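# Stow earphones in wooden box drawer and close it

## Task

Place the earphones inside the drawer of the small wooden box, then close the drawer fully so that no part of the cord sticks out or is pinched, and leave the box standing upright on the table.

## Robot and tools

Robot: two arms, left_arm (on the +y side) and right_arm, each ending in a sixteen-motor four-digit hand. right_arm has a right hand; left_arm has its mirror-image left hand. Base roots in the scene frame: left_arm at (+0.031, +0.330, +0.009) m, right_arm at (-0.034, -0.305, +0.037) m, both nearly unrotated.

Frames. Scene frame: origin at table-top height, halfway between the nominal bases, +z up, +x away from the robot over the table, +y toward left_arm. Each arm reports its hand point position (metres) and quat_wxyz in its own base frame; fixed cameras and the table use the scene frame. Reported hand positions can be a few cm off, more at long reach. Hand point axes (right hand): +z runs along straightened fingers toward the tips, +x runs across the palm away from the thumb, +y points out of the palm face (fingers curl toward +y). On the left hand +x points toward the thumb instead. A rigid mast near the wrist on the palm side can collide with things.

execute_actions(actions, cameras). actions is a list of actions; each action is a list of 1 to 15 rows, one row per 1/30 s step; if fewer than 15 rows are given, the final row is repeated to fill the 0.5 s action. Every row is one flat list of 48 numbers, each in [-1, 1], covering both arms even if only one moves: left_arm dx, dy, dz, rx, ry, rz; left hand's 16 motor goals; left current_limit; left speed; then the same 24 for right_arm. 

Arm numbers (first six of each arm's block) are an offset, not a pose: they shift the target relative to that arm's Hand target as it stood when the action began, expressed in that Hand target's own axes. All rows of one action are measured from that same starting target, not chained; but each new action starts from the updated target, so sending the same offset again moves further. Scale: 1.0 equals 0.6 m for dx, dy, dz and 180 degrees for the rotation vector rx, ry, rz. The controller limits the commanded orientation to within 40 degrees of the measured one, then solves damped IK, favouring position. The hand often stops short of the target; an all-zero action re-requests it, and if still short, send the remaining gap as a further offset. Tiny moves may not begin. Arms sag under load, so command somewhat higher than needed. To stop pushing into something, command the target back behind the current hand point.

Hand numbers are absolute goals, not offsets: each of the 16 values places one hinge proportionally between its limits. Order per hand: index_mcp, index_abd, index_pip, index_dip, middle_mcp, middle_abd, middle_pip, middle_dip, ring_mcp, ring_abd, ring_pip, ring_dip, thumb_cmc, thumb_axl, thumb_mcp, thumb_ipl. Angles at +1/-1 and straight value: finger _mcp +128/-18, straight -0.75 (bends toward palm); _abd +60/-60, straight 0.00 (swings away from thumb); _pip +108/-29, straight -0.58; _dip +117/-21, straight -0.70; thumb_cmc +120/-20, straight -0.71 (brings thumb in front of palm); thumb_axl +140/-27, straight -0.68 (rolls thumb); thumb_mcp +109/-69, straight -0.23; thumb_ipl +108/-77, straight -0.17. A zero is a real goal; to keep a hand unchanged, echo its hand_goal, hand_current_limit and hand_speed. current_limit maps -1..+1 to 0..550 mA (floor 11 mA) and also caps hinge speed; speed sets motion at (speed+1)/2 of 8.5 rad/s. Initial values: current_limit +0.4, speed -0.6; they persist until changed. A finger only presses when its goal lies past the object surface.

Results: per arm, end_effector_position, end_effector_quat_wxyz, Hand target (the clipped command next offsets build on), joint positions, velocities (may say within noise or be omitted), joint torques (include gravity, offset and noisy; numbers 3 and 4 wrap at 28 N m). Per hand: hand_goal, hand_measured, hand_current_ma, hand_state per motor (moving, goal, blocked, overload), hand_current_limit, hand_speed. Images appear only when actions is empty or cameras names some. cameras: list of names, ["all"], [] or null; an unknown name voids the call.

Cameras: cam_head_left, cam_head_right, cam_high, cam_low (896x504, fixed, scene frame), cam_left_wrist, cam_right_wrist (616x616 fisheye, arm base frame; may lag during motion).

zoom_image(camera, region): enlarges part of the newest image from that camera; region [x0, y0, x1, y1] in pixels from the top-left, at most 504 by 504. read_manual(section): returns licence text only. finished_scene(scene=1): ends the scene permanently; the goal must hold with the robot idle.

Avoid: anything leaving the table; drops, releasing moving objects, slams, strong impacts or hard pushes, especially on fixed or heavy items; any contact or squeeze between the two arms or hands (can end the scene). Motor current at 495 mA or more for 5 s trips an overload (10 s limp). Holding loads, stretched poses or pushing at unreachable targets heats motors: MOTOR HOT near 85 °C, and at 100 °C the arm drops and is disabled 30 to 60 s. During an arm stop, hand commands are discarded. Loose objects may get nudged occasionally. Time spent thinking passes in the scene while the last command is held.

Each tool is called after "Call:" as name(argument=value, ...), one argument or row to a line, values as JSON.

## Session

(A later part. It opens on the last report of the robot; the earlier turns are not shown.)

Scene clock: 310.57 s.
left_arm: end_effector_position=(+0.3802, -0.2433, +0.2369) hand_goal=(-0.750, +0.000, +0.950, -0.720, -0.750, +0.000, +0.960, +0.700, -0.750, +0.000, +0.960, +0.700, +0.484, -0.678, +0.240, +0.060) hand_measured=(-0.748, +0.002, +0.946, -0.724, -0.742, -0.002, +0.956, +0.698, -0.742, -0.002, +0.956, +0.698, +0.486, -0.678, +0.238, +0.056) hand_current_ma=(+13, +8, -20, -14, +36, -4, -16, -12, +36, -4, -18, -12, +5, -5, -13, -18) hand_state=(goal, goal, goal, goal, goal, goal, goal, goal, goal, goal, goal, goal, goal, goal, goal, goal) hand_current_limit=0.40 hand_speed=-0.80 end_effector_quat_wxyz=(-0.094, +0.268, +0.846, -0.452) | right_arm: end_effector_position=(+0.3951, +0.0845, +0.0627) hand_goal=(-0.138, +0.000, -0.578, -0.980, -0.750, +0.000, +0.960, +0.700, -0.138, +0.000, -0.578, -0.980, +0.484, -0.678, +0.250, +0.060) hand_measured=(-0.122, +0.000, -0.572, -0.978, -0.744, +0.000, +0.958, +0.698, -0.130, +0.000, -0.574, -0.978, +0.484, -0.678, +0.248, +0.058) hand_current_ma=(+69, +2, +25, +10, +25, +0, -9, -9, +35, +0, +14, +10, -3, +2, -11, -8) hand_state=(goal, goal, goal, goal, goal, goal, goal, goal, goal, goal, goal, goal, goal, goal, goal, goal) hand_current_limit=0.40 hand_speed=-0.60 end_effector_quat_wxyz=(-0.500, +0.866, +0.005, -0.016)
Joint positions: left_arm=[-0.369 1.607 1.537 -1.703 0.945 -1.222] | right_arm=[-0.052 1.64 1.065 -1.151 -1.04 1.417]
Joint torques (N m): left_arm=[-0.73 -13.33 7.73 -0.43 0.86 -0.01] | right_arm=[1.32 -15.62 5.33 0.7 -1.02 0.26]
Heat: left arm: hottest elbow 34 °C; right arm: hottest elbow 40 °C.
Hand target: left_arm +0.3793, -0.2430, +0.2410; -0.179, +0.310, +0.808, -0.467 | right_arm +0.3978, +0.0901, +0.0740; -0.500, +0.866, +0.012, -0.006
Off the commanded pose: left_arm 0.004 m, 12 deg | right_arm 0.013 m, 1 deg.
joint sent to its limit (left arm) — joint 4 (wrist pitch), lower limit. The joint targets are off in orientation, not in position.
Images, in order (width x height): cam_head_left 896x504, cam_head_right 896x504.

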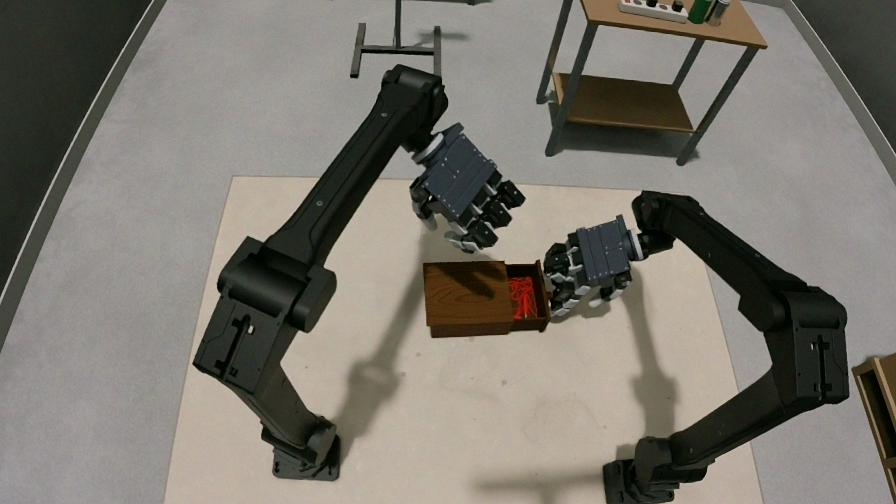

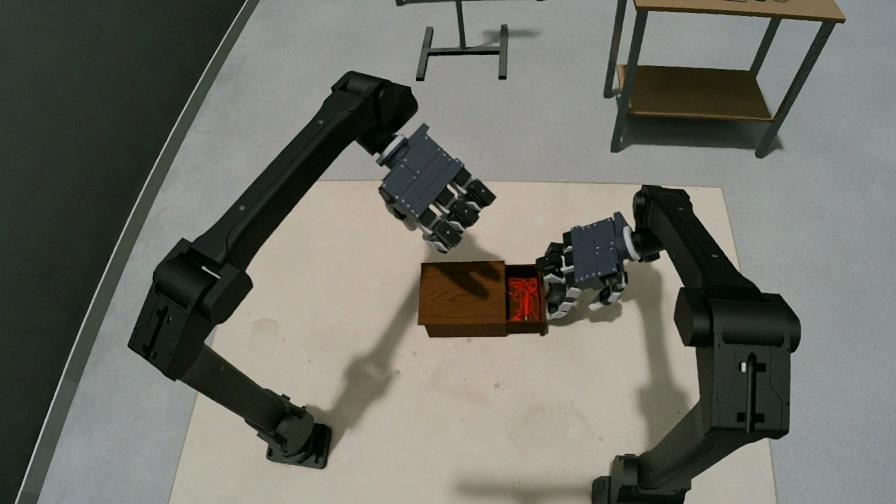

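Call:
execute_actions(
  actions=[
    [[0.0804,0.0487,-0.0177,0,-0.1107,-0.0639,-0.75,0,0.299,0.609,-0.75,0,0.299,0.609,-0.75,0,0.299,0.609,0.484,-0.678,0.24,0.06,0.4,-0.6,0,0,0,0,0,0,-0.137,0,-0.577,-0.98,-0.75,0,0.96,0.7,-0.137,0,-0.577,-0.98,0.484,-0.678,0.25,0.06,0.4,-0.6]],
    [[0.0587,0.0773,-0.034,0,-0.1107,-0.0639,-0.75,0,0.299,0.609,-0.75,0,0.299,0.609,-0.75,0,0.299,0.609,0.484,-0.678,0.24,0.06,0.4,-0.6,0,0,0,0,0,0,-0.137,0,-0.577,-0.98,-0.75,0,0.96,0.7,-0.137,0,-0.577,-0.98,0.484,-0.678,0.25,0.06,0.4,-0.6]],
  ],
  cameras=["cam_head_left", "cam_high"],
)

Scene clock: 316.43 s.
left_arm: end_effector_position=(+0.3399, -0.1406, +0.1869) hand_goal=(-0.750, +0.000, +0.298, +0.608, -0.750, +0.000, +0.298, +0.608, -0.750, +0.000, +0.298, +0.608, +0.484, -0.678, +0.240, +0.060) hand_measured=(-0.744, +0.002, +0.300, +0.604, -0.742, -0.002, +0.300, +0.610, -0.742, -0.002, +0.300, +0.610, +0.484, -0.678, +0.238, +0.058) hand_current_ma=(+31, +8, +10, -16, +36, -4, +10, +10, +36, -4, +11, +10, +4, -5, -11, -16) hand_state=(goal, goal, goal, goal, goal, goal, goal, goal, goal, goal, goal, goal, goal, goal, goal, goal) hand_current_limit=0.40 hand_speed=-0.60 end_effector_quat_wxyz=(+0.006, -0.027, +0.863, -0.504) | right_arm: end_effector_position=(+0.3950, +0.0845, +0.0627) hand_goal=(-0.138, +0.000, -0.578, -0.980, -0.750, +0.000, +0.960, +0.700, -0.138, +0.000, -0.578, -0.980, +0.484, -0.678, +0.250, +0.060) hand_measured=(-0.122, +0.000, -0.572, -0.978, -0.744, +0.000, +0.958, +0.698, -0.130, +0.000, -0.574, -0.978, +0.484, -0.678, +0.248, +0.058) hand_current_ma=(+69, +2, +25, +10, +25, +0, -9, -9, +35, +0, +14, +10, -3, +2, -11, -8) hand_state=(goal, goal, goal, goal, goal, goal, goal, goal, goal, goal, goal, goal, goal, goal, goal, goal) hand_current_limit=0.40 hand_speed=-0.60 end_effector_quat_wxyz=(-0.500, +0.866, +0.005, -0.017)
Joint positions: left_arm=[-0.082 1.27 1.021 -1.104 1.044 -1.841] | right_arm=[-0.052 1.64 1.065 -1.151 -1.04 1.419]
Joint torques (N m): left_arm=[-1.38 -9.05 8.05 0.88 0.92 -0.21] | right_arm=[1.44 -15.85 5.52 0.75 -1.03 0.22]
Heat: left arm: hottest elbow 34 °C; right arm: hottest elbow 39 °C.
Hand target: left_arm +0.3394, -0.1429, +0.1910; +0.017, -0.030, +0.865, -0.500 | right_arm +0.3978, +0.0901, +0.0740; -0.500, +0.866, +0.012, -0.006
Off the commanded pose: left_arm 0.005 m, 1 deg | right_arm 0.013 m, 1 deg.
Images, in order (width x height): cam_head_left 896x504, cam_high 896x504.

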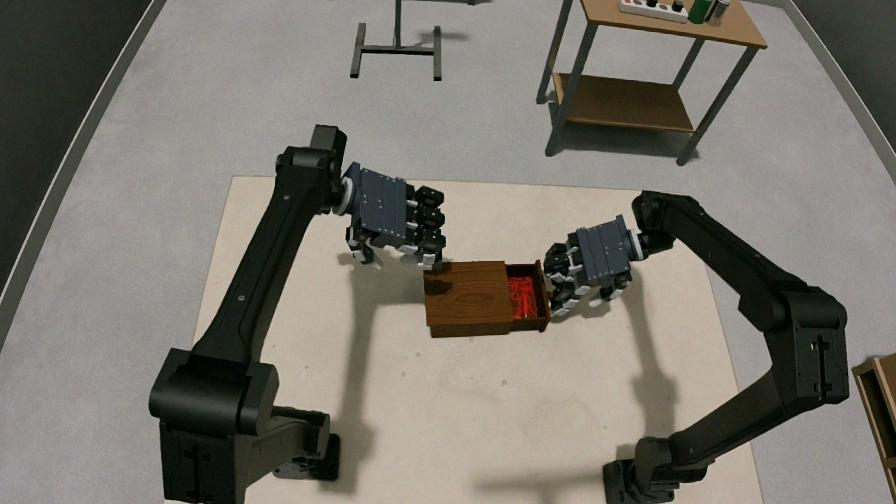

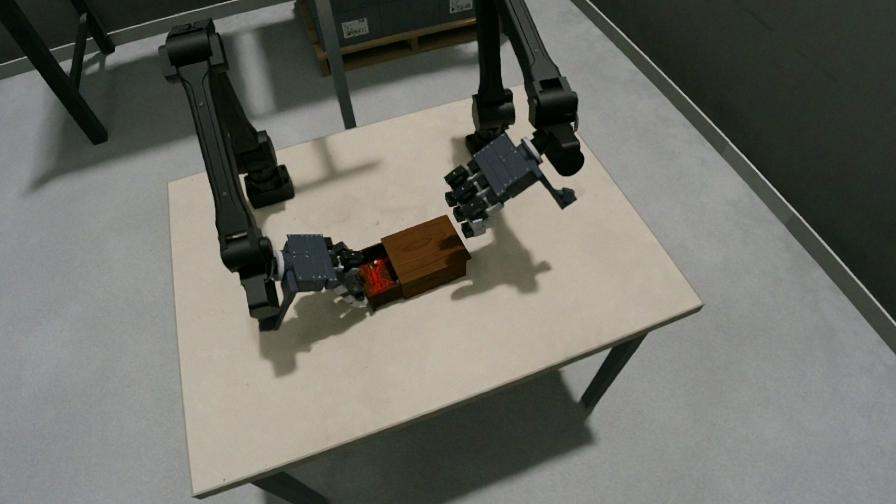

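Call:
execute_actions(
  actions=[
    [[0.0642,0.0549,-0.095,0,0,0,-0.75,0,0.299,0.609,-0.75,0,0.299,0.609,-0.75,0,0.299,0.609,0.484,-0.678,0.24,0.06,0.4,-0.6,0,0,0,0,0,0,-0.137,0,-0.577,-0.98,-0.75,0,0.96,0.7,-0.137,0,-0.577,-0.98,0.484,-0.678,0.25,0.06,0.4,-0.6]],
    [[0,0.0722,0.0417,0,0,0,-0.75,0,0.299,0.609,-0.75,0,0.299,0.609,-0.75,0,0.299,0.609,0.484,-0.678,0.24,0.06,0.4,-0.6,0,0,0,0,0,0,-0.137,0,-0.577,-0.98,-0.75,0,0.96,0.7,-0.137,0,-0.577,-0.98,0.484,-0.678,0.25,0.06,0.4,-0.6]],
    [[0,0.0722,0.0417,0,0,0,-0.75,0,0.299,0.609,-0.75,0,0.299,0.609,-0.75,0,0.299,0.609,0.484,-0.678,0.24,0.06,0.4,-0.6,0,0,0,0,0,0,-0.137,0,-0.577,-0.98,-0.75,0,0.96,0.7,-0.137,0,-0.577,-0.98,0.484,-0.678,0.25,0.06,0.4,-0.6]],
  ],
  cameras=["cam_head_left", "cam_high", "cam_low"],
)

Call:
zoom_image(
  camera="cam_head_left",
  region=[320, 200, 460, 350],
)

Call:
zoom_image(
  camera="cam_low",
  region=[370, 220, 500, 310],
)

Scene clock: 319.13 s.
left_arm: end_effector_position=(+0.2909, -0.0828, +0.0914) hand_goal=(-0.750, +0.000, +0.298, +0.608, -0.750, +0.000, +0.298, +0.608, -0.750, +0.000, +0.298, +0.608, +0.484, -0.678, +0.240, +0.060) hand_measured=(-0.744, +0.002, +0.300, +0.604, -0.742, -0.002, +0.300, +0.610, -0.742, -0.002, +0.300, +0.610, +0.484, -0.678, +0.238, +0.058) hand_current_ma=(+32, +8, +9, -15, +36, -4, +9, +10, +36, -4, +10, +10, +4, -5, -10, -16) hand_state=(goal, goal, goal, goal, goal, goal, goal, goal, goal, goal, goal, goal, goal, goal, goal, goal) hand_current_limit=0.40 hand_speed=-0.60 end_effector_quat_wxyz=(+0.011, -0.031, +0.865, -0.500) | right_arm: end_effector_position=(+0.3950, +0.0845, +0.0627) hand_goal=(-0.138, +0.000, -0.578, -0.980, -0.750, +0.000, +0.960, +0.700, -0.138, +0.000, -0.578, -0.980, +0.484, -0.678, +0.250, +0.060) hand_measured=(-0.122, +0.000, -0.572, -0.978, -0.744, +0.000, +0.958, +0.698, -0.130, +0.000, -0.574, -0.978, +0.484, -0.678, +0.248, +0.058) hand_current_ma=(+69, +2, +25, +10, +25, +0, -9, -9, +35, +0, +14, +10, -3, +2, -11, -8) hand_state=(goal, goal, goal, goal, goal, goal, goal, goal, goal, goal, goal, goal, goal, goal, goal, goal) hand_current_limit=0.40 hand_speed=-0.60 end_effector_quat_wxyz=(-0.500, +0.866, +0.005, -0.017)
Joint positions: left_arm=[0.087 1.287 0.773 -1.108 1.047 -1.527] | right_arm=[-0.052 1.64 1.065 -1.151 -1.04 1.419]
Joint torques (N m): left_arm=[0.09 -6.07 7.38 0.31 1.04 -0.09] | right_arm=[0.85 -15.74 5.34 0.77 -1.01 0.24]
Heat: left arm: hottest elbow 34 °C; right arm: hottest elbow 39 °C.
Hand target: left_arm +0.2964, -0.0800, +0.0910; +0.017, -0.030, +0.865, -0.500 | right_arm +0.3978, +0.0901, +0.0740; -0.500, +0.866, +0.012, -0.006
Off the commanded pose: left_arm 0.006 m, 1 deg | right_arm 0.013 m, 1 deg.
Images, in order (width x height): cam_head_left 896x504, cam_high 896x504, cam_low 896x504.

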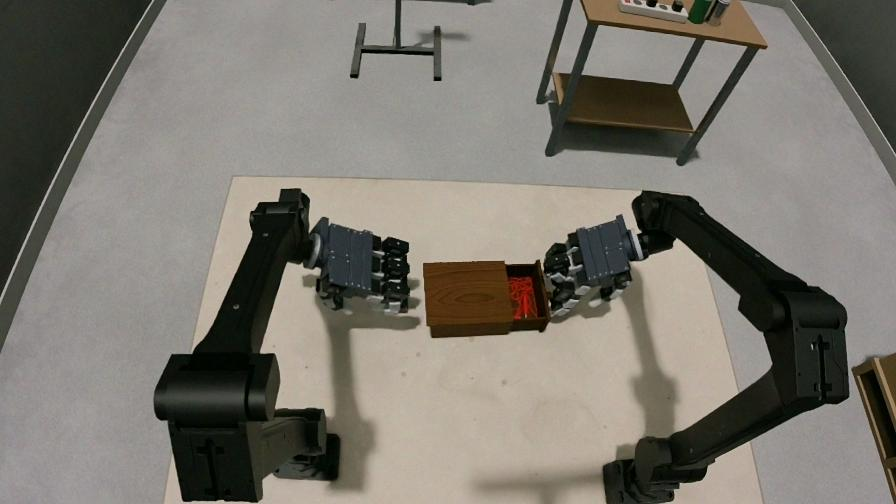

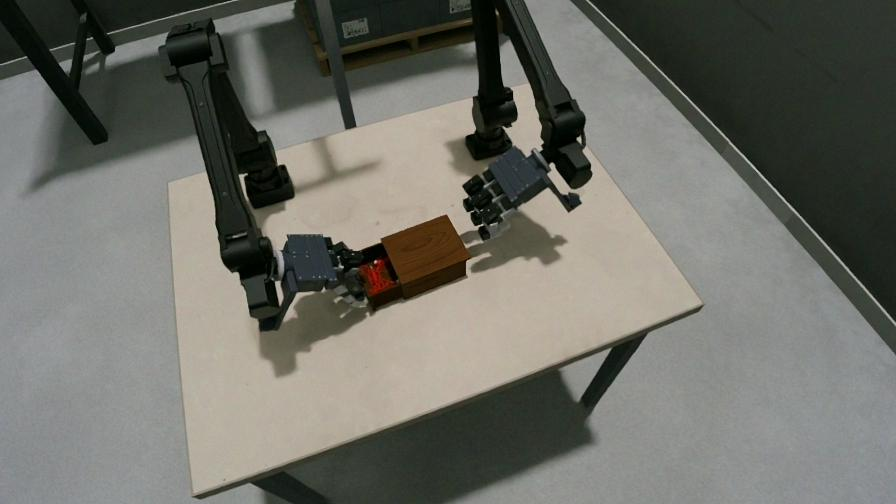

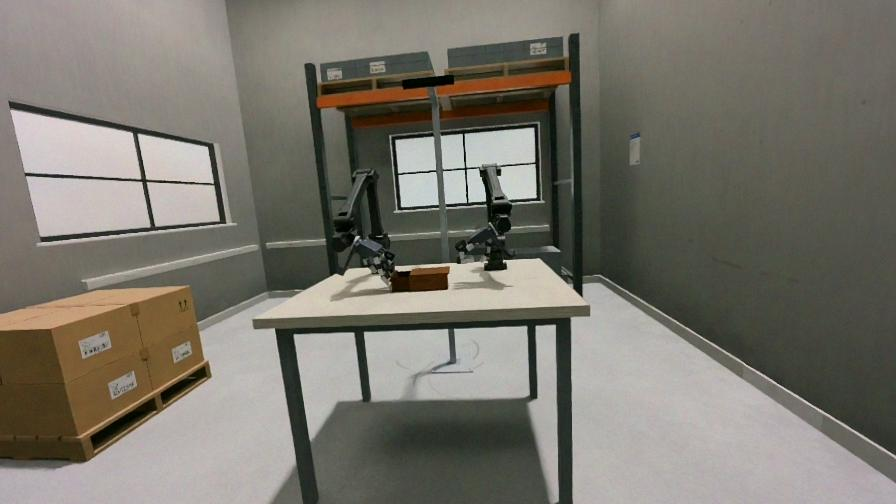

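Scaled by 3.360 from the camera's 896x504 image, which has a finer 1280x720 frame.

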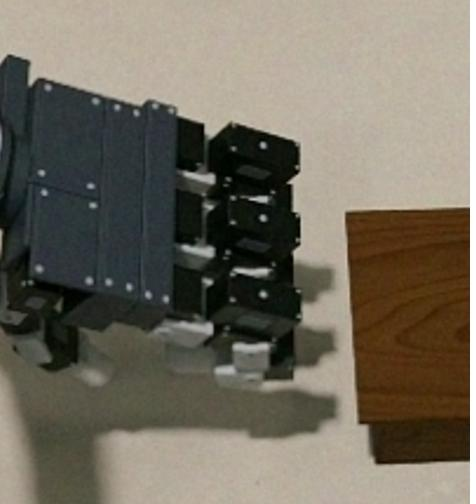

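Scaled by 3.877 from the camera's 896x504 image, which has a finer 1280x720 frame.

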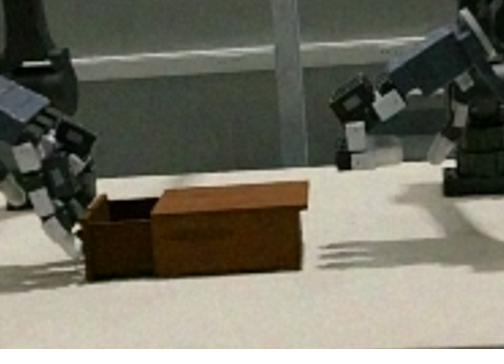

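Call:
execute_actions(
  actions=[
    [[-0.0067,0.0433,0.0254,0,0,0,-0.75,0,0.299,0.609,-0.75,0,0.299,0.609,-0.75,0,0.299,0.609,0.484,-0.678,0.24,0.06,0.4,-0.6,0,0,0,0,0,0,-0.137,0,-0.577,-0.98,-0.75,0,0.96,0.7,-0.137,0,-0.577,-0.98,0.484,-0.678,0.25,0.06,0.4,-0.6]],
    [[-0.0067,0.0433,0.0254,0,0,0,-0.75,0,0.299,0.609,-0.75,0,0.299,0.609,-0.75,0,0.299,0.609,0.484,-0.678,0.24,0.06,0.4,-0.6,0,0,0,0,0,0,-0.137,0,-0.577,-0.98,-0.75,0,0.96,0.7,-0.137,0,-0.577,-0.98,0.484,-0.678,0.25,0.06,0.4,-0.6]],
  ],
  cameras=["cam_head_left", "cam_low", "cam_left_wrist"],
)

Call:
zoom_image(
  camera="cam_head_left",
  region=[320, 200, 460, 350],
)

Call:
zoom_image(
  camera="cam_low",
  region=[370, 220, 500, 310],
)

Scene clock: 321.27 s.
left_arm: end_effector_position=(+0.3009, -0.0819, +0.0325) hand_goal=(-0.750, +0.000, +0.298, +0.608, -0.750, +0.000, +0.298, +0.608, -0.750, +0.000, +0.298, +0.608, +0.484, -0.678, +0.240, +0.060) hand_measured=(-0.744, +0.002, +0.300, +0.604, -0.742, -0.002, +0.300, +0.610, -0.742, -0.002, +0.300, +0.610, +0.484, -0.678, +0.238, +0.058) hand_current_ma=(+32, +8, +9, -15, +36, -4, +9, +10, +36, -4, +10, +10, +4, -5, -10, -16) hand_state=(goal, goal, goal, goal, goal, goal, goal, goal, goal, goal, goal, goal, goal, goal, goal, goal) hand_current_limit=0.40 hand_speed=-0.60 end_effector_quat_wxyz=(+0.014, -0.029, +0.866, -0.500) | right_arm: end_effector_position=(+0.3950, +0.0845, +0.0627) hand_goal=(-0.138, +0.000, -0.578, -0.980, -0.750, +0.000, +0.960, +0.700, -0.138, +0.000, -0.578, -0.980, +0.484, -0.678, +0.250, +0.060) hand_measured=(-0.122, +0.000, -0.572, -0.978, -0.744, +0.000, +0.958, +0.698, -0.130, +0.000, -0.574, -0.978, +0.484, -0.678, +0.248, +0.058) hand_current_ma=(+69, +2, +25, +10, +25, +0, -9, -9, +35, +0, +14, +10, -3, +2, -11, -8) hand_state=(goal, goal, goal, goal, goal, goal, goal, goal, goal, goal, goal, goal, goal, goal, goal, goal) hand_current_limit=0.40 hand_speed=-0.60 end_effector_quat_wxyz=(-0.500, +0.866, +0.005, -0.017)
Joint positions: left_arm=[0.087 1.419 0.711 -0.906 1.047 -1.527] | right_arm=[-0.052 1.64 1.065 -1.151 -1.04 1.419]
Joint torques (N m): left_arm=[-0.03 -6.95 6.41 0.32 1.04 -0.11] | right_arm=[1.32 -15.68 5.5 0.85 -1.02 0.22]
Heat: left arm: hottest elbow 34 °C; right arm: hottest elbow 39 °C.
Hand target: left_arm +0.3044, -0.0798, +0.0307; +0.017, -0.030, +0.865, -0.500 | right_arm +0.3978, +0.0901, +0.0740; -0.500, +0.866, +0.012, -0.006
Off the commanded pose: left_arm 0.004 m, 0 deg | right_arm 0.013 m, 1 deg.
camera_calibration:
cam_left_wrist: T_world_to_cam=[[0.789487, -0.220167, 0.572919, -0.315764], [-0.474012, 0.374265, 0.797018, 0.0987638], [-0.389901, -0.900806, 0.191116, 0.157453], [0, 0, 0, 1]] pos_world=[0.357498, 0.0353502, 0.0720987]
Images, in order (width x height): cam_head_left 896x504, cam_low 896x504, cam_left_wrist 616x616.

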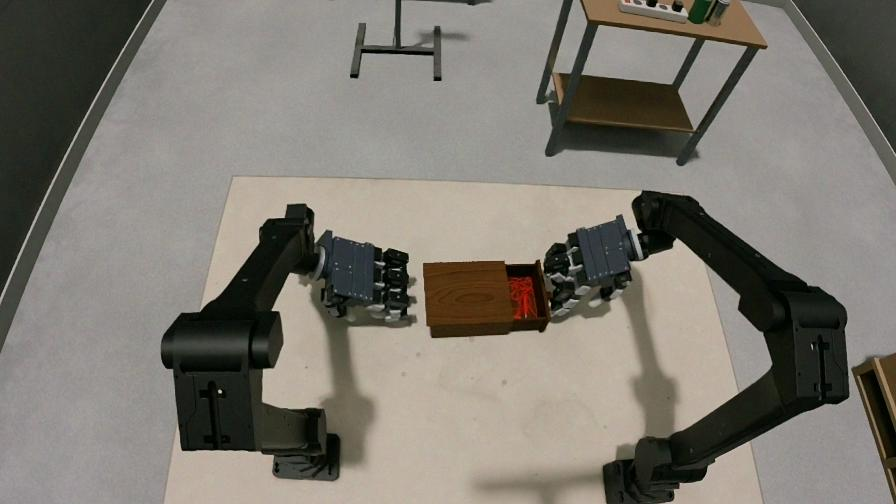

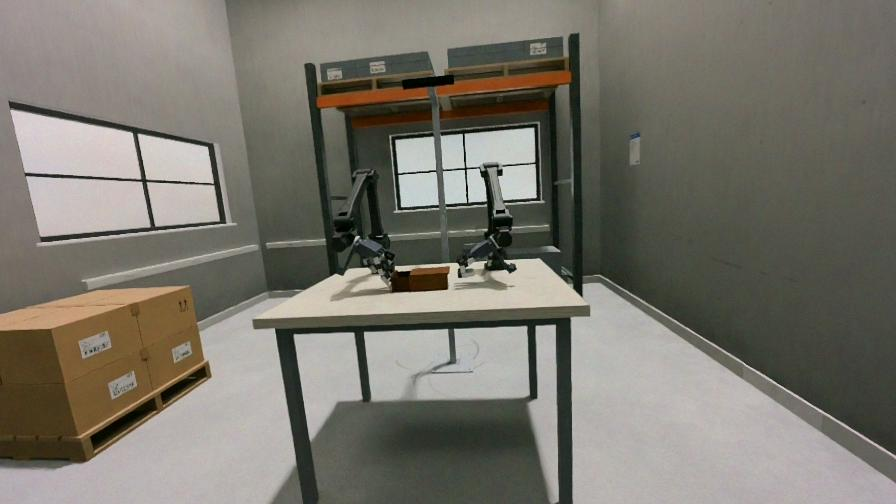

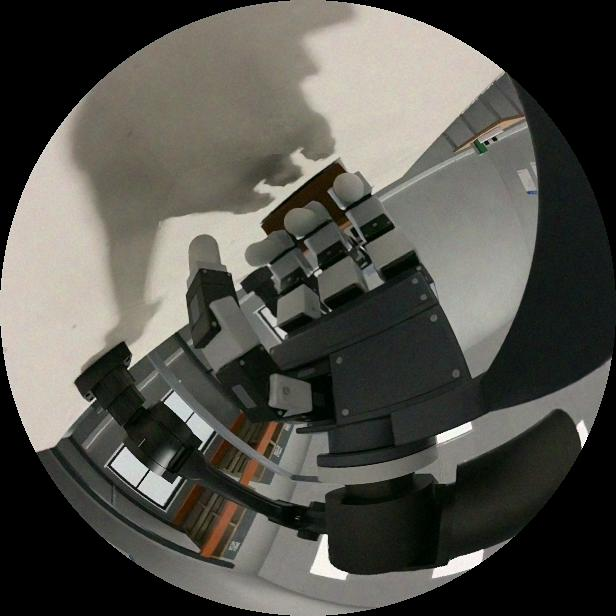

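Scaled by 3.360 from the camera's 896x504 image, which has a finer 1280x720 frame.

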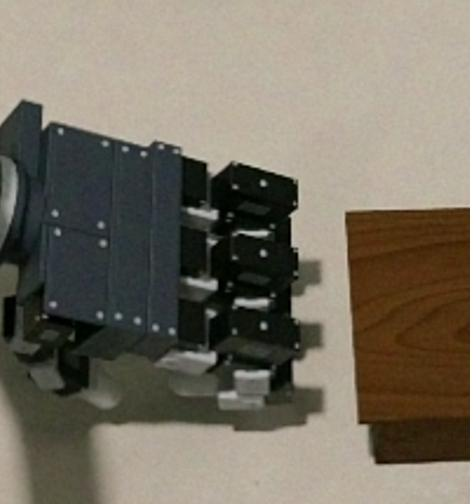

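Scaled by 3.877 from the camera's 896x504 image, which has a finer 1280x720 frame.

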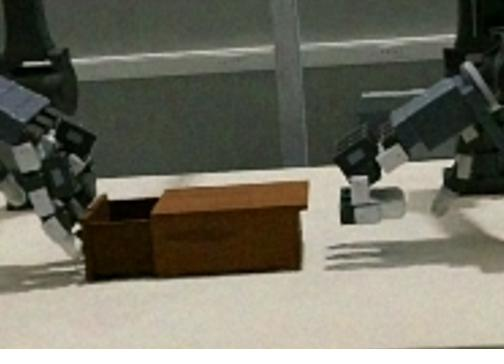

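Call:
zoom_image(
  camera="cam_left_wrist",
  region=[220, 120, 420, 320],
)

Call:
zoom_image(
  camera="cam_high",
  region=[380, 120, 600, 310],
)

Scaled by 2.520 from the camera's 616x616 image, which has a finer 880x880 frame.

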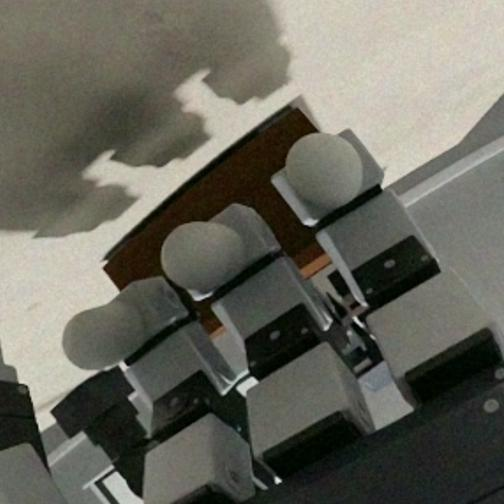

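This scene's latest camera images include none from cam_high. They are from: cam_head_left, cam_low, cam_left_wrist. cam_high's image comes with the result of a call that names it in "cameras".

Call:
execute_actions(
  actions=[
    [[0,-0.0166,0.0289,0,0,0,-0.75,0,0.299,0.609,-0.75,0,0.299,0.609,-0.75,0,0.299,0.609,0.484,-0.678,0.24,0.06,0.4,-0.6,0,0,0,0,0,0,-0.137,0,-0.577,-0.98,-0.75,0,0.96,0.7,-0.137,0,-0.577,-0.98,0.484,-0.678,0.25,0.06,0.4,-0.6]],
    [[0,-0.0125,0.0217,0,0,0,-0.75,0,0.299,0.609,-0.75,0,0.299,0.609,-0.75,0,0.299,0.609,0.484,-0.678,0.24,0.06,0.4,-0.6,0,0,0,0,0,0,-0.137,0,-0.577,-0.98,-0.75,0,0.96,0.7,-0.137,0,-0.577,-0.98,0.484,-0.678,0.25,0.06,0.4,-0.6]],
  ],
  cameras=["cam_head_left", "cam_low", "cam_high"],
)

Call:
zoom_image(
  camera="cam_low",
  region=[370, 220, 500, 310],
)

Call:
zoom_image(
  camera="cam_high",
  region=[340, 160, 560, 330],
)

Call:
zoom_image(
  camera="cam_head_left",
  region=[380, 240, 560, 350],
)

Scene clock: 325.90 s.
left_arm: end_effector_position=(+0.3054, -0.1121, +0.0257) hand_goal=(-0.750, +0.000, +0.298, +0.608, -0.750, +0.000, +0.298, +0.608, -0.750, +0.000, +0.298, +0.608, +0.484, -0.678, +0.240, +0.060) hand_measured=(-0.744, +0.002, +0.300, +0.604, -0.742, -0.002, +0.300, +0.610, -0.742, -0.002, +0.300, +0.610, +0.484, -0.678, +0.238, +0.058) hand_current_ma=(+32, +8, +9, -15, +36, -4, +9, +10, +36, -4, +10, +10, +4, -5, -10, -16) hand_state=(goal, goal, goal, goal, goal, goal, goal, goal, goal, goal, goal, goal, goal, goal, goal, goal) hand_current_limit=0.40 hand_speed=-0.60 end_effector_quat_wxyz=(+0.011, -0.034, +0.865, -0.500) | right_arm: end_effector_position=(+0.3950, +0.0845, +0.0627) hand_goal=(-0.138, +0.000, -0.578, -0.980, -0.750, +0.000, +0.960, +0.700, -0.138, +0.000, -0.578, -0.980, +0.484, -0.678, +0.250, +0.060) hand_measured=(-0.122, +0.000, -0.572, -0.978, -0.744, +0.000, +0.958, +0.698, -0.130, +0.000, -0.574, -0.978, +0.484, -0.678, +0.248, +0.058) hand_current_ma=(+69, +2, +25, +10, +25, +0, -9, -9, +35, +0, +14, +10, -3, +2, -11, -8) hand_state=(goal, goal, goal, goal, goal, goal, goal, goal, goal, goal, goal, goal, goal, goal, goal, goal) hand_current_limit=0.40 hand_speed=-0.60 end_effector_quat_wxyz=(-0.500, +0.866, +0.005, -0.017)
Joint positions: left_arm=[-0.006 1.416 0.682 -0.717 1.044 -1.725] | right_arm=[-0.052 1.64 1.065 -1.151 -1.04 1.419]
Joint torques (N m): left_arm=[-1.44 -9.29 6.2 0.65 0.94 -0.24] | right_arm=[1.85 -16.21 5.33 0.77 -1.02 0.27]
Heat: left arm: hottest elbow 34 °C; right arm: hottest elbow 38 °C.
Hand target: left_arm +0.3069, -0.1147, +0.0307; +0.018, -0.030, +0.865, -0.500 | right_arm +0.3978, +0.0901, +0.0740; -0.500, +0.866, +0.012, -0.006
Off the commanded pose: left_arm 0.006 m, 1 deg | right_arm 0.013 m, 1 deg.
Images, in order (width x height): cam_head_left 896x504, cam_high 896x504, cam_low 896x504.

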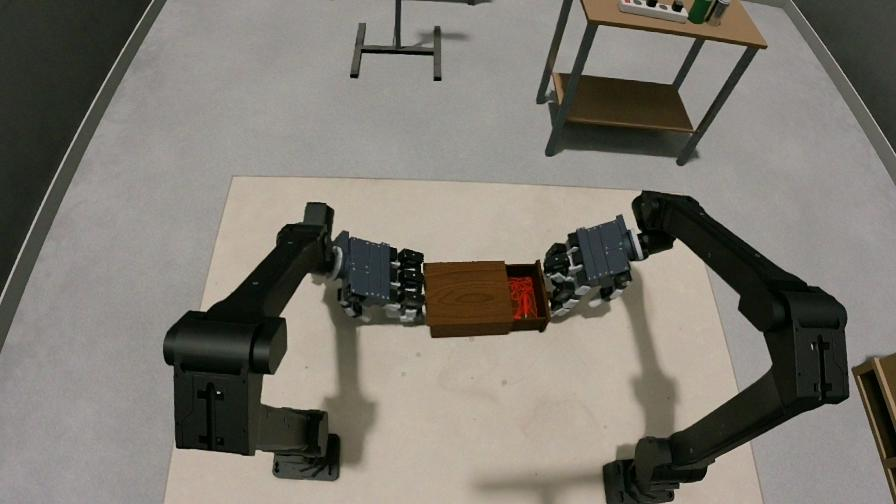

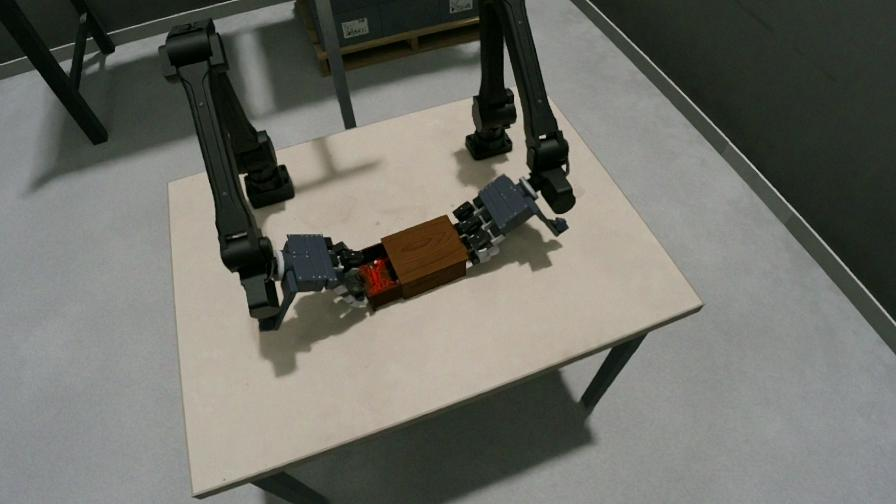

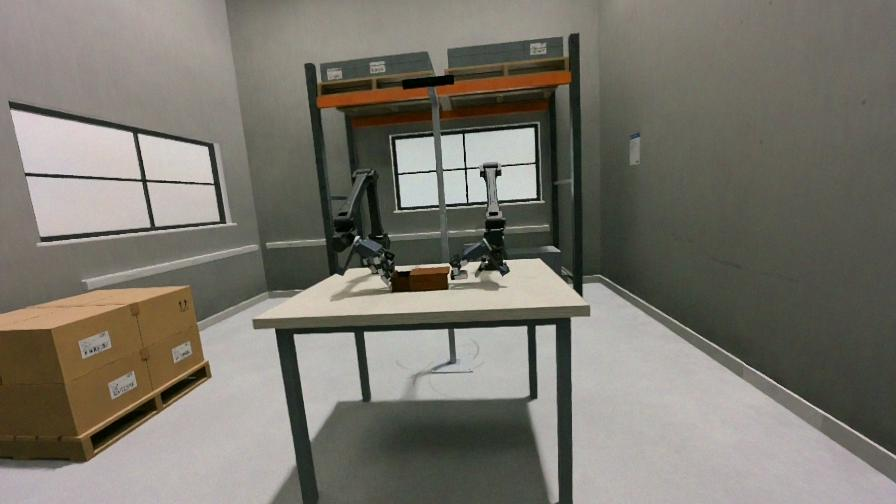

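Scaled by 3.877 from the camera's 896x504 image, which has a finer 1280x720 frame.

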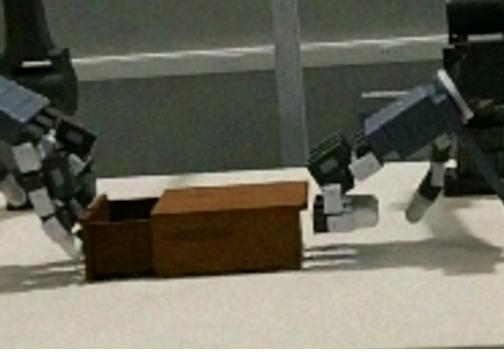

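Scaled by 2.291 from the camera's 896x504 image, which has a finer 1280x720 frame.

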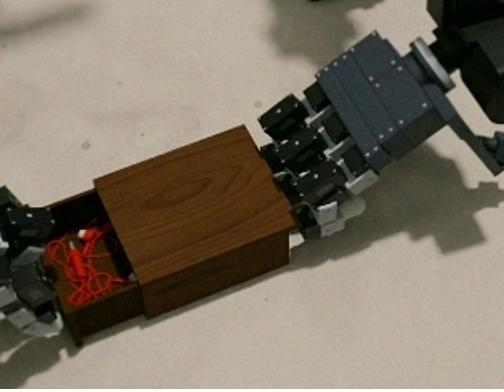

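Scaled by 2.800 from the camera's 896x504 image, which has a finer 1280x720 frame.

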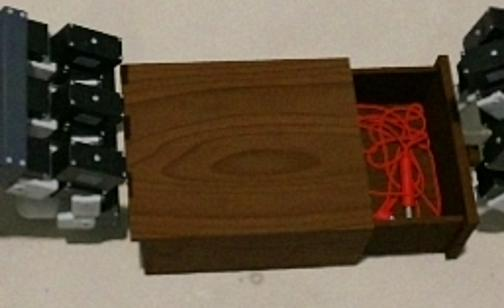

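Call:
execute_actions(
  actions=[
    [[0,0,0,0,0,0,-0.75,0,0.299,0.609,-0.75,0,0.299,0.609,-0.75,0,0.299,0.609,0.484,-0.678,0.24,0.06,0.7,-0.6,-0.0014,-0.0166,0.0288,0,0,0,-0.137,0,-0.577,-0.98,-0.75,0,0.96,0.7,-0.137,0,-0.577,-0.98,0.484,-0.678,0.25,0.06,0.8,-0.6]],
  ],
  cameras=["cam_head_left", "cam_low", "cam_high"],
)

Call:
zoom_image(
  camera="cam_low",
  region=[370, 220, 500, 310],
)

Call:
zoom_image(
  camera="cam_head_left",
  region=[380, 240, 560, 350],
)

Scene clock: 327.47 s.
left_arm: end_effector_position=(+0.3055, -0.1118, +0.0258) hand_goal=(-0.750, +0.000, +0.298, +0.608, -0.750, +0.000, +0.298, +0.608, -0.750, +0.000, +0.298, +0.608, +0.484, -0.678, +0.240, +0.060) hand_measured=(-0.744, +0.002, +0.300, +0.604, -0.742, -0.002, +0.300, +0.610, -0.742, +0.000, +0.300, +0.610, +0.484, -0.678, +0.238, +0.058) hand_current_ma=(+32, +8, +9, -15, +36, -4, +9, +10, +41, -2, +10, +10, +4, -5, -10, -16) hand_state=(goal, goal, goal, goal, goal, goal, goal, goal, goal, goal, goal, goal, goal, goal, goal, goal) hand_current_limit=0.70 hand_speed=-0.60 end_effector_quat_wxyz=(+0.011, -0.035, +0.865, -0.500) | right_arm: end_effector_position=(+0.3942, +0.1040, +0.0625) hand_goal=(-0.138, +0.000, -0.578, -0.980, -0.750, +0.000, +0.960, +0.700, -0.138, +0.000, -0.578, -0.980, +0.484, -0.678, +0.250, +0.060) hand_measured=(-0.122, +0.000, -0.572, -0.978, -0.744, +0.000, +0.958, +0.698, -0.126, +0.000, -0.574, -0.978, +0.484, -0.678, +0.248, +0.058) hand_current_ma=(+67, -1, +25, +10, +25, +0, -9, -9, +47, +0, +15, +10, -3, +2, -11, -8) hand_state=(goal, goal, goal, goal, goal, goal, goal, goal, goal, goal, goal, goal, goal, goal, goal, goal) hand_current_limit=0.80 hand_speed=-0.60 end_effector_quat_wxyz=(-0.499, +0.867, +0.005, -0.016)
Joint positions: left_arm=[-0.006 1.415 0.682 -0.717 1.042 -1.727] | right_arm=[-0.005 1.622 1.043 -1.067 -1.044 1.51]
Joint torques (N m): left_arm=[-1.38 -9.29 6.16 0.65 0.99 -0.25] | right_arm=[1.73 -15.79 5.35 0.84 -1 0.27]
Heat: left arm: hottest elbow 34 °C; right arm: hottest elbow 38 °C.
Hand target: left_arm +0.3069, -0.1147, +0.0307; +0.017, -0.030, +0.865, -0.500 | right_arm +0.3964, +0.1100, +0.0739; -0.500, +0.866, +0.012, -0.006
Off the commanded pose: left_arm 0.006 m, 1 deg | right_arm 0.013 m, 1 deg.
Images, in order (width x height): cam_head_left 896x504, cam_high 896x504, cam_low 896x504.

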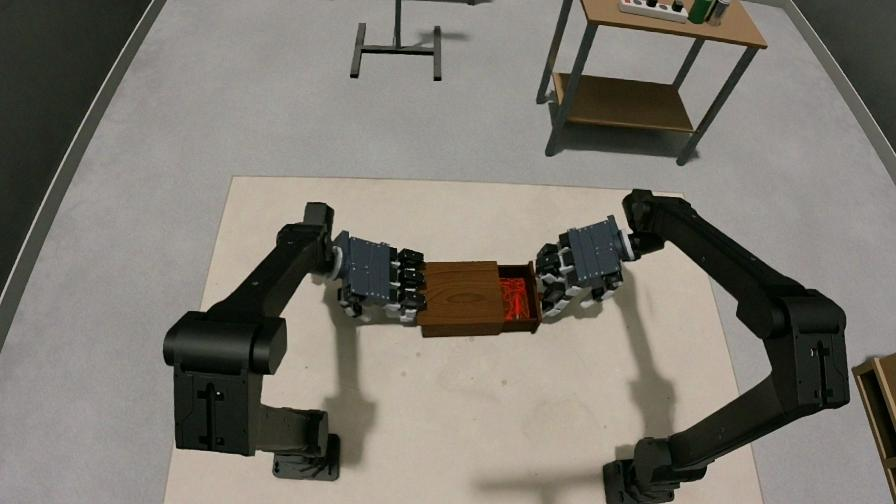

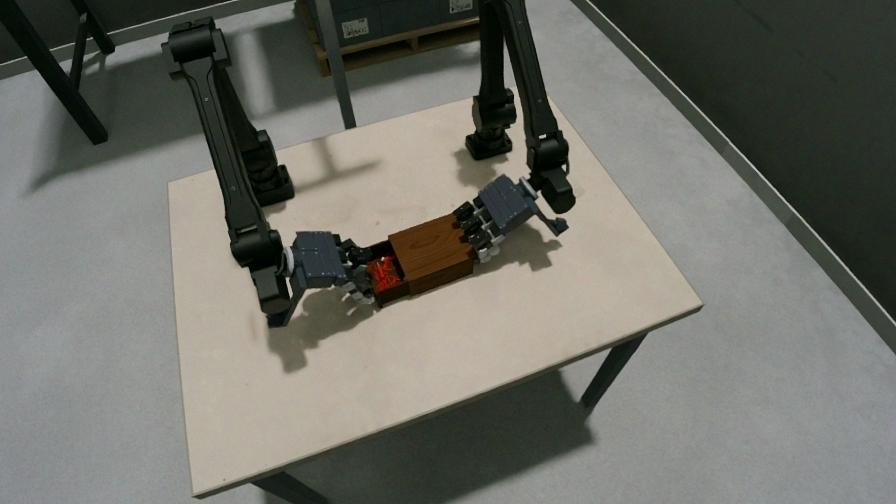

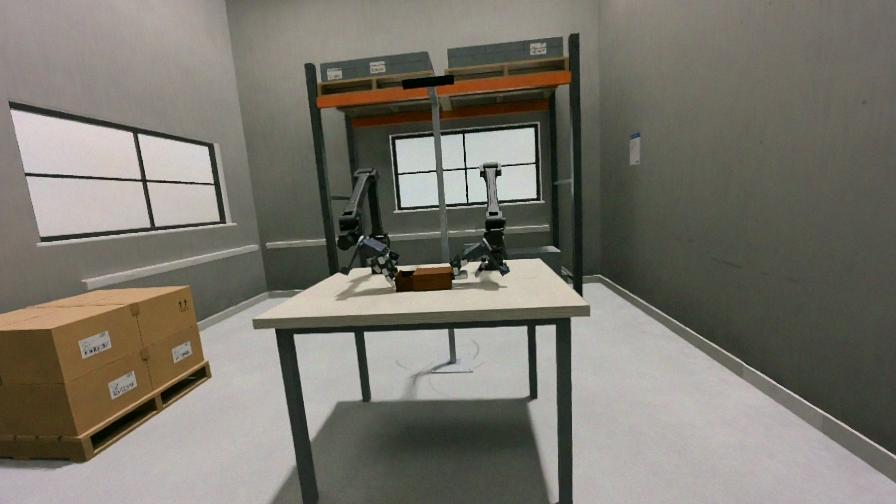

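Scaled by 3.877 from the camera's 896x504 image, which has a finer 1280x720 frame.

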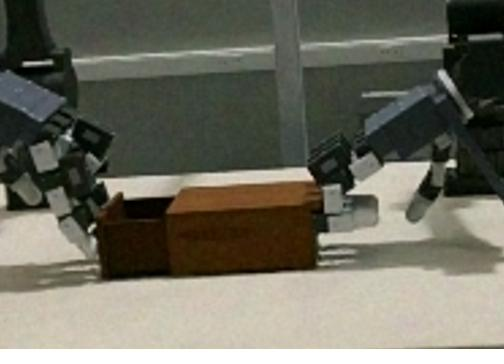

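Scaled by 2.800 from the camera's 896x504 image, which has a finer 1280x720 frame.

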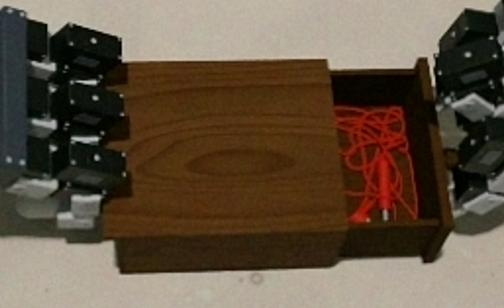

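Call:
execute_actions(
  actions=[
    [[0,0,0,0,0,0,-0.75,0,0.299,0.609,-0.75,0,0.299,0.609,-0.75,0,0.299,0.609,0.484,-0.678,0.24,0.06,0.7,-0.6,-0.0014,-0.0166,0.0288,0,0,0,-0.137,0,-0.577,-0.98,-0.75,0,0.96,0.7,-0.137,0,-0.577,-0.98,0.484,-0.678,0.25,0.06,0.8,-0.6]],
  ],
  cameras=["cam_head_left", "cam_low", "cam_high"],
)

Call:
zoom_image(
  camera="cam_low",
  region=[370, 220, 500, 310],
)

Call:
zoom_image(
  camera="cam_head_left",
  region=[380, 240, 560, 350],
)

Scene clock: 328.93 s.
left_arm: end_effector_position=(+0.3057, -0.1113, +0.0262) hand_goal=(-0.750, +0.000, +0.298, +0.608, -0.750, +0.000, +0.298, +0.608, -0.750, +0.000, +0.298, +0.608, +0.484, -0.678, +0.240, +0.060) hand_measured=(-0.742, +0.002, +0.300, +0.604, -0.740, +0.000, +0.300, +0.610, -0.740, +0.000, +0.300, +0.610, +0.484, -0.678, +0.238, +0.058) hand_current_ma=(+40, +8, +9, -15, +46, -4, +9, +10, +51, +0, +10, +10, +4, -5, -10, -16) hand_state=(goal, goal, goal, goal, goal, goal, goal, goal, goal, goal, goal, goal, goal, goal, goal, goal) hand_current_limit=0.70 hand_speed=-0.60 end_effector_quat_wxyz=(+0.012, -0.035, +0.866, -0.498) | right_arm: end_effector_position=(+0.3943, +0.1152, +0.0632) hand_goal=(-0.138, +0.000, -0.578, -0.980, -0.750, +0.000, +0.960, +0.700, -0.138, +0.000, -0.578, -0.980, +0.484, -0.678, +0.250, +0.060) hand_measured=(-0.088, -0.002, -0.556, -0.970, -0.744, +0.000, +0.958, +0.698, -0.104, -0.002, -0.564, -0.972, +0.484, -0.678, +0.248, +0.058) hand_current_ma=(+228, -6, +88, +36, +25, +0, -9, -9, +156, -3, +58, +29, -3, +2, -11, -8) hand_state=(blocked, goal, blocked, goal, goal, goal, goal, goal, blocked, goal, goal, goal, goal, goal, goal, goal) hand_current_limit=0.80 hand_speed=-0.60 end_effector_quat_wxyz=(-0.495, +0.869, -0.003, -0.012)
Joint positions: left_arm=[-0.006 1.413 0.682 -0.717 1.039 -1.729] | right_arm=[0.024 1.601 1.023 -0.987 -1.035 1.605]
Joint torques (N m): left_arm=[-1.38 -9.11 6.19 0.65 1.11 -0.25] | right_arm=[3.08 -15.56 5.5 1.29 -1.33 0.27]
Heat: left arm: hottest elbow 34 °C; right arm: hottest elbow 38 °C.
Hand target: left_arm +0.3069, -0.1147, +0.0307; +0.017, -0.030, +0.865, -0.500 | right_arm +0.3951, +0.1299, +0.0740; -0.500, +0.866, +0.012, -0.006
Off the commanded pose: left_arm 0.006 m, 1 deg | right_arm 0.018 m, 2 deg.
Images, in order (width x height): cam_head_left 896x504, cam_high 896x504, cam_low 896x504.

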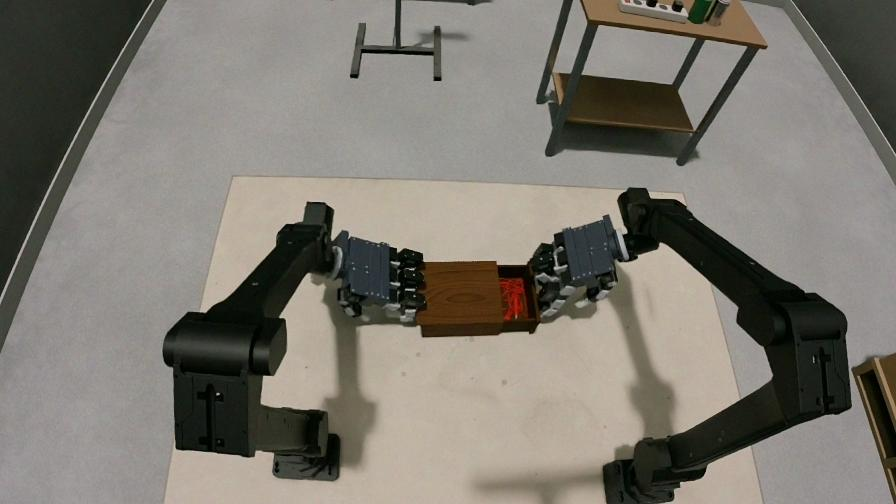

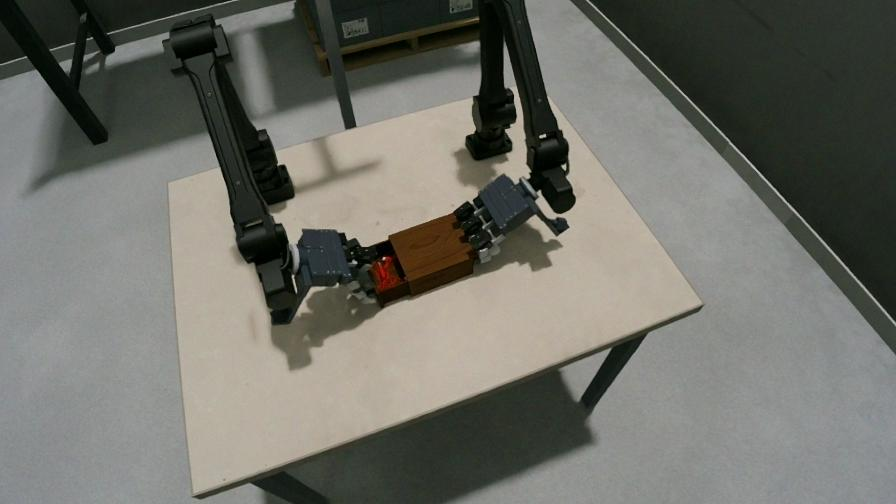

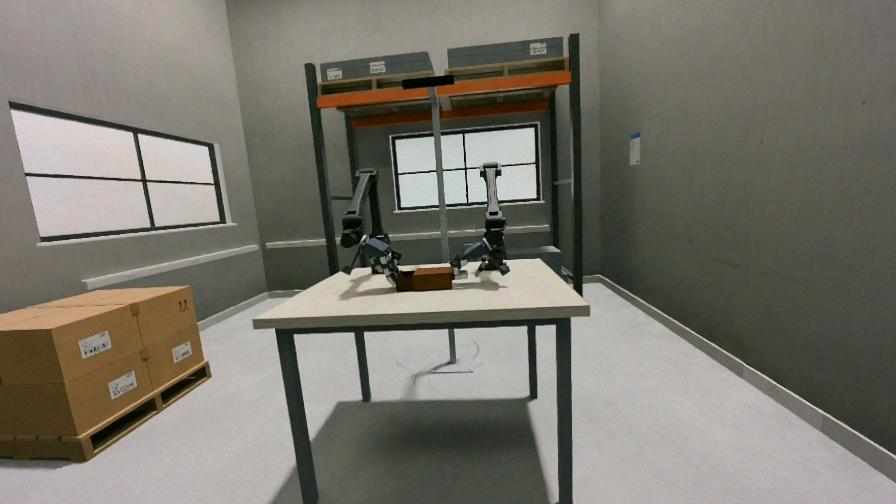

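Scaled by 3.877 from the camera's 896x504 image, which has a finer 1280x720 frame.

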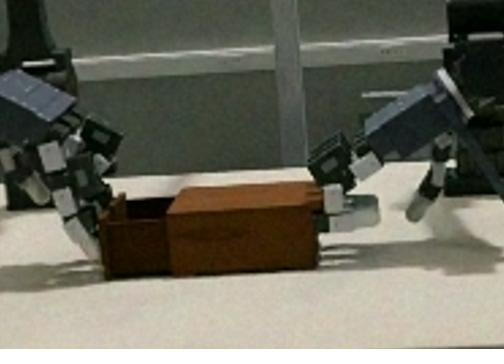

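Scaled by 2.800 from the camera's 896x504 image, which has a finer 1280x720 frame.

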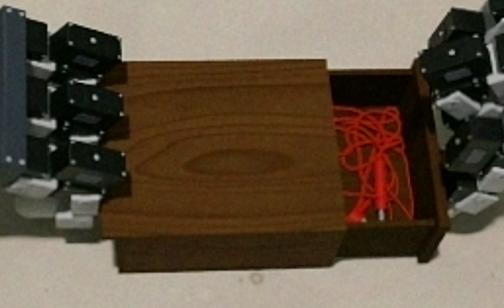

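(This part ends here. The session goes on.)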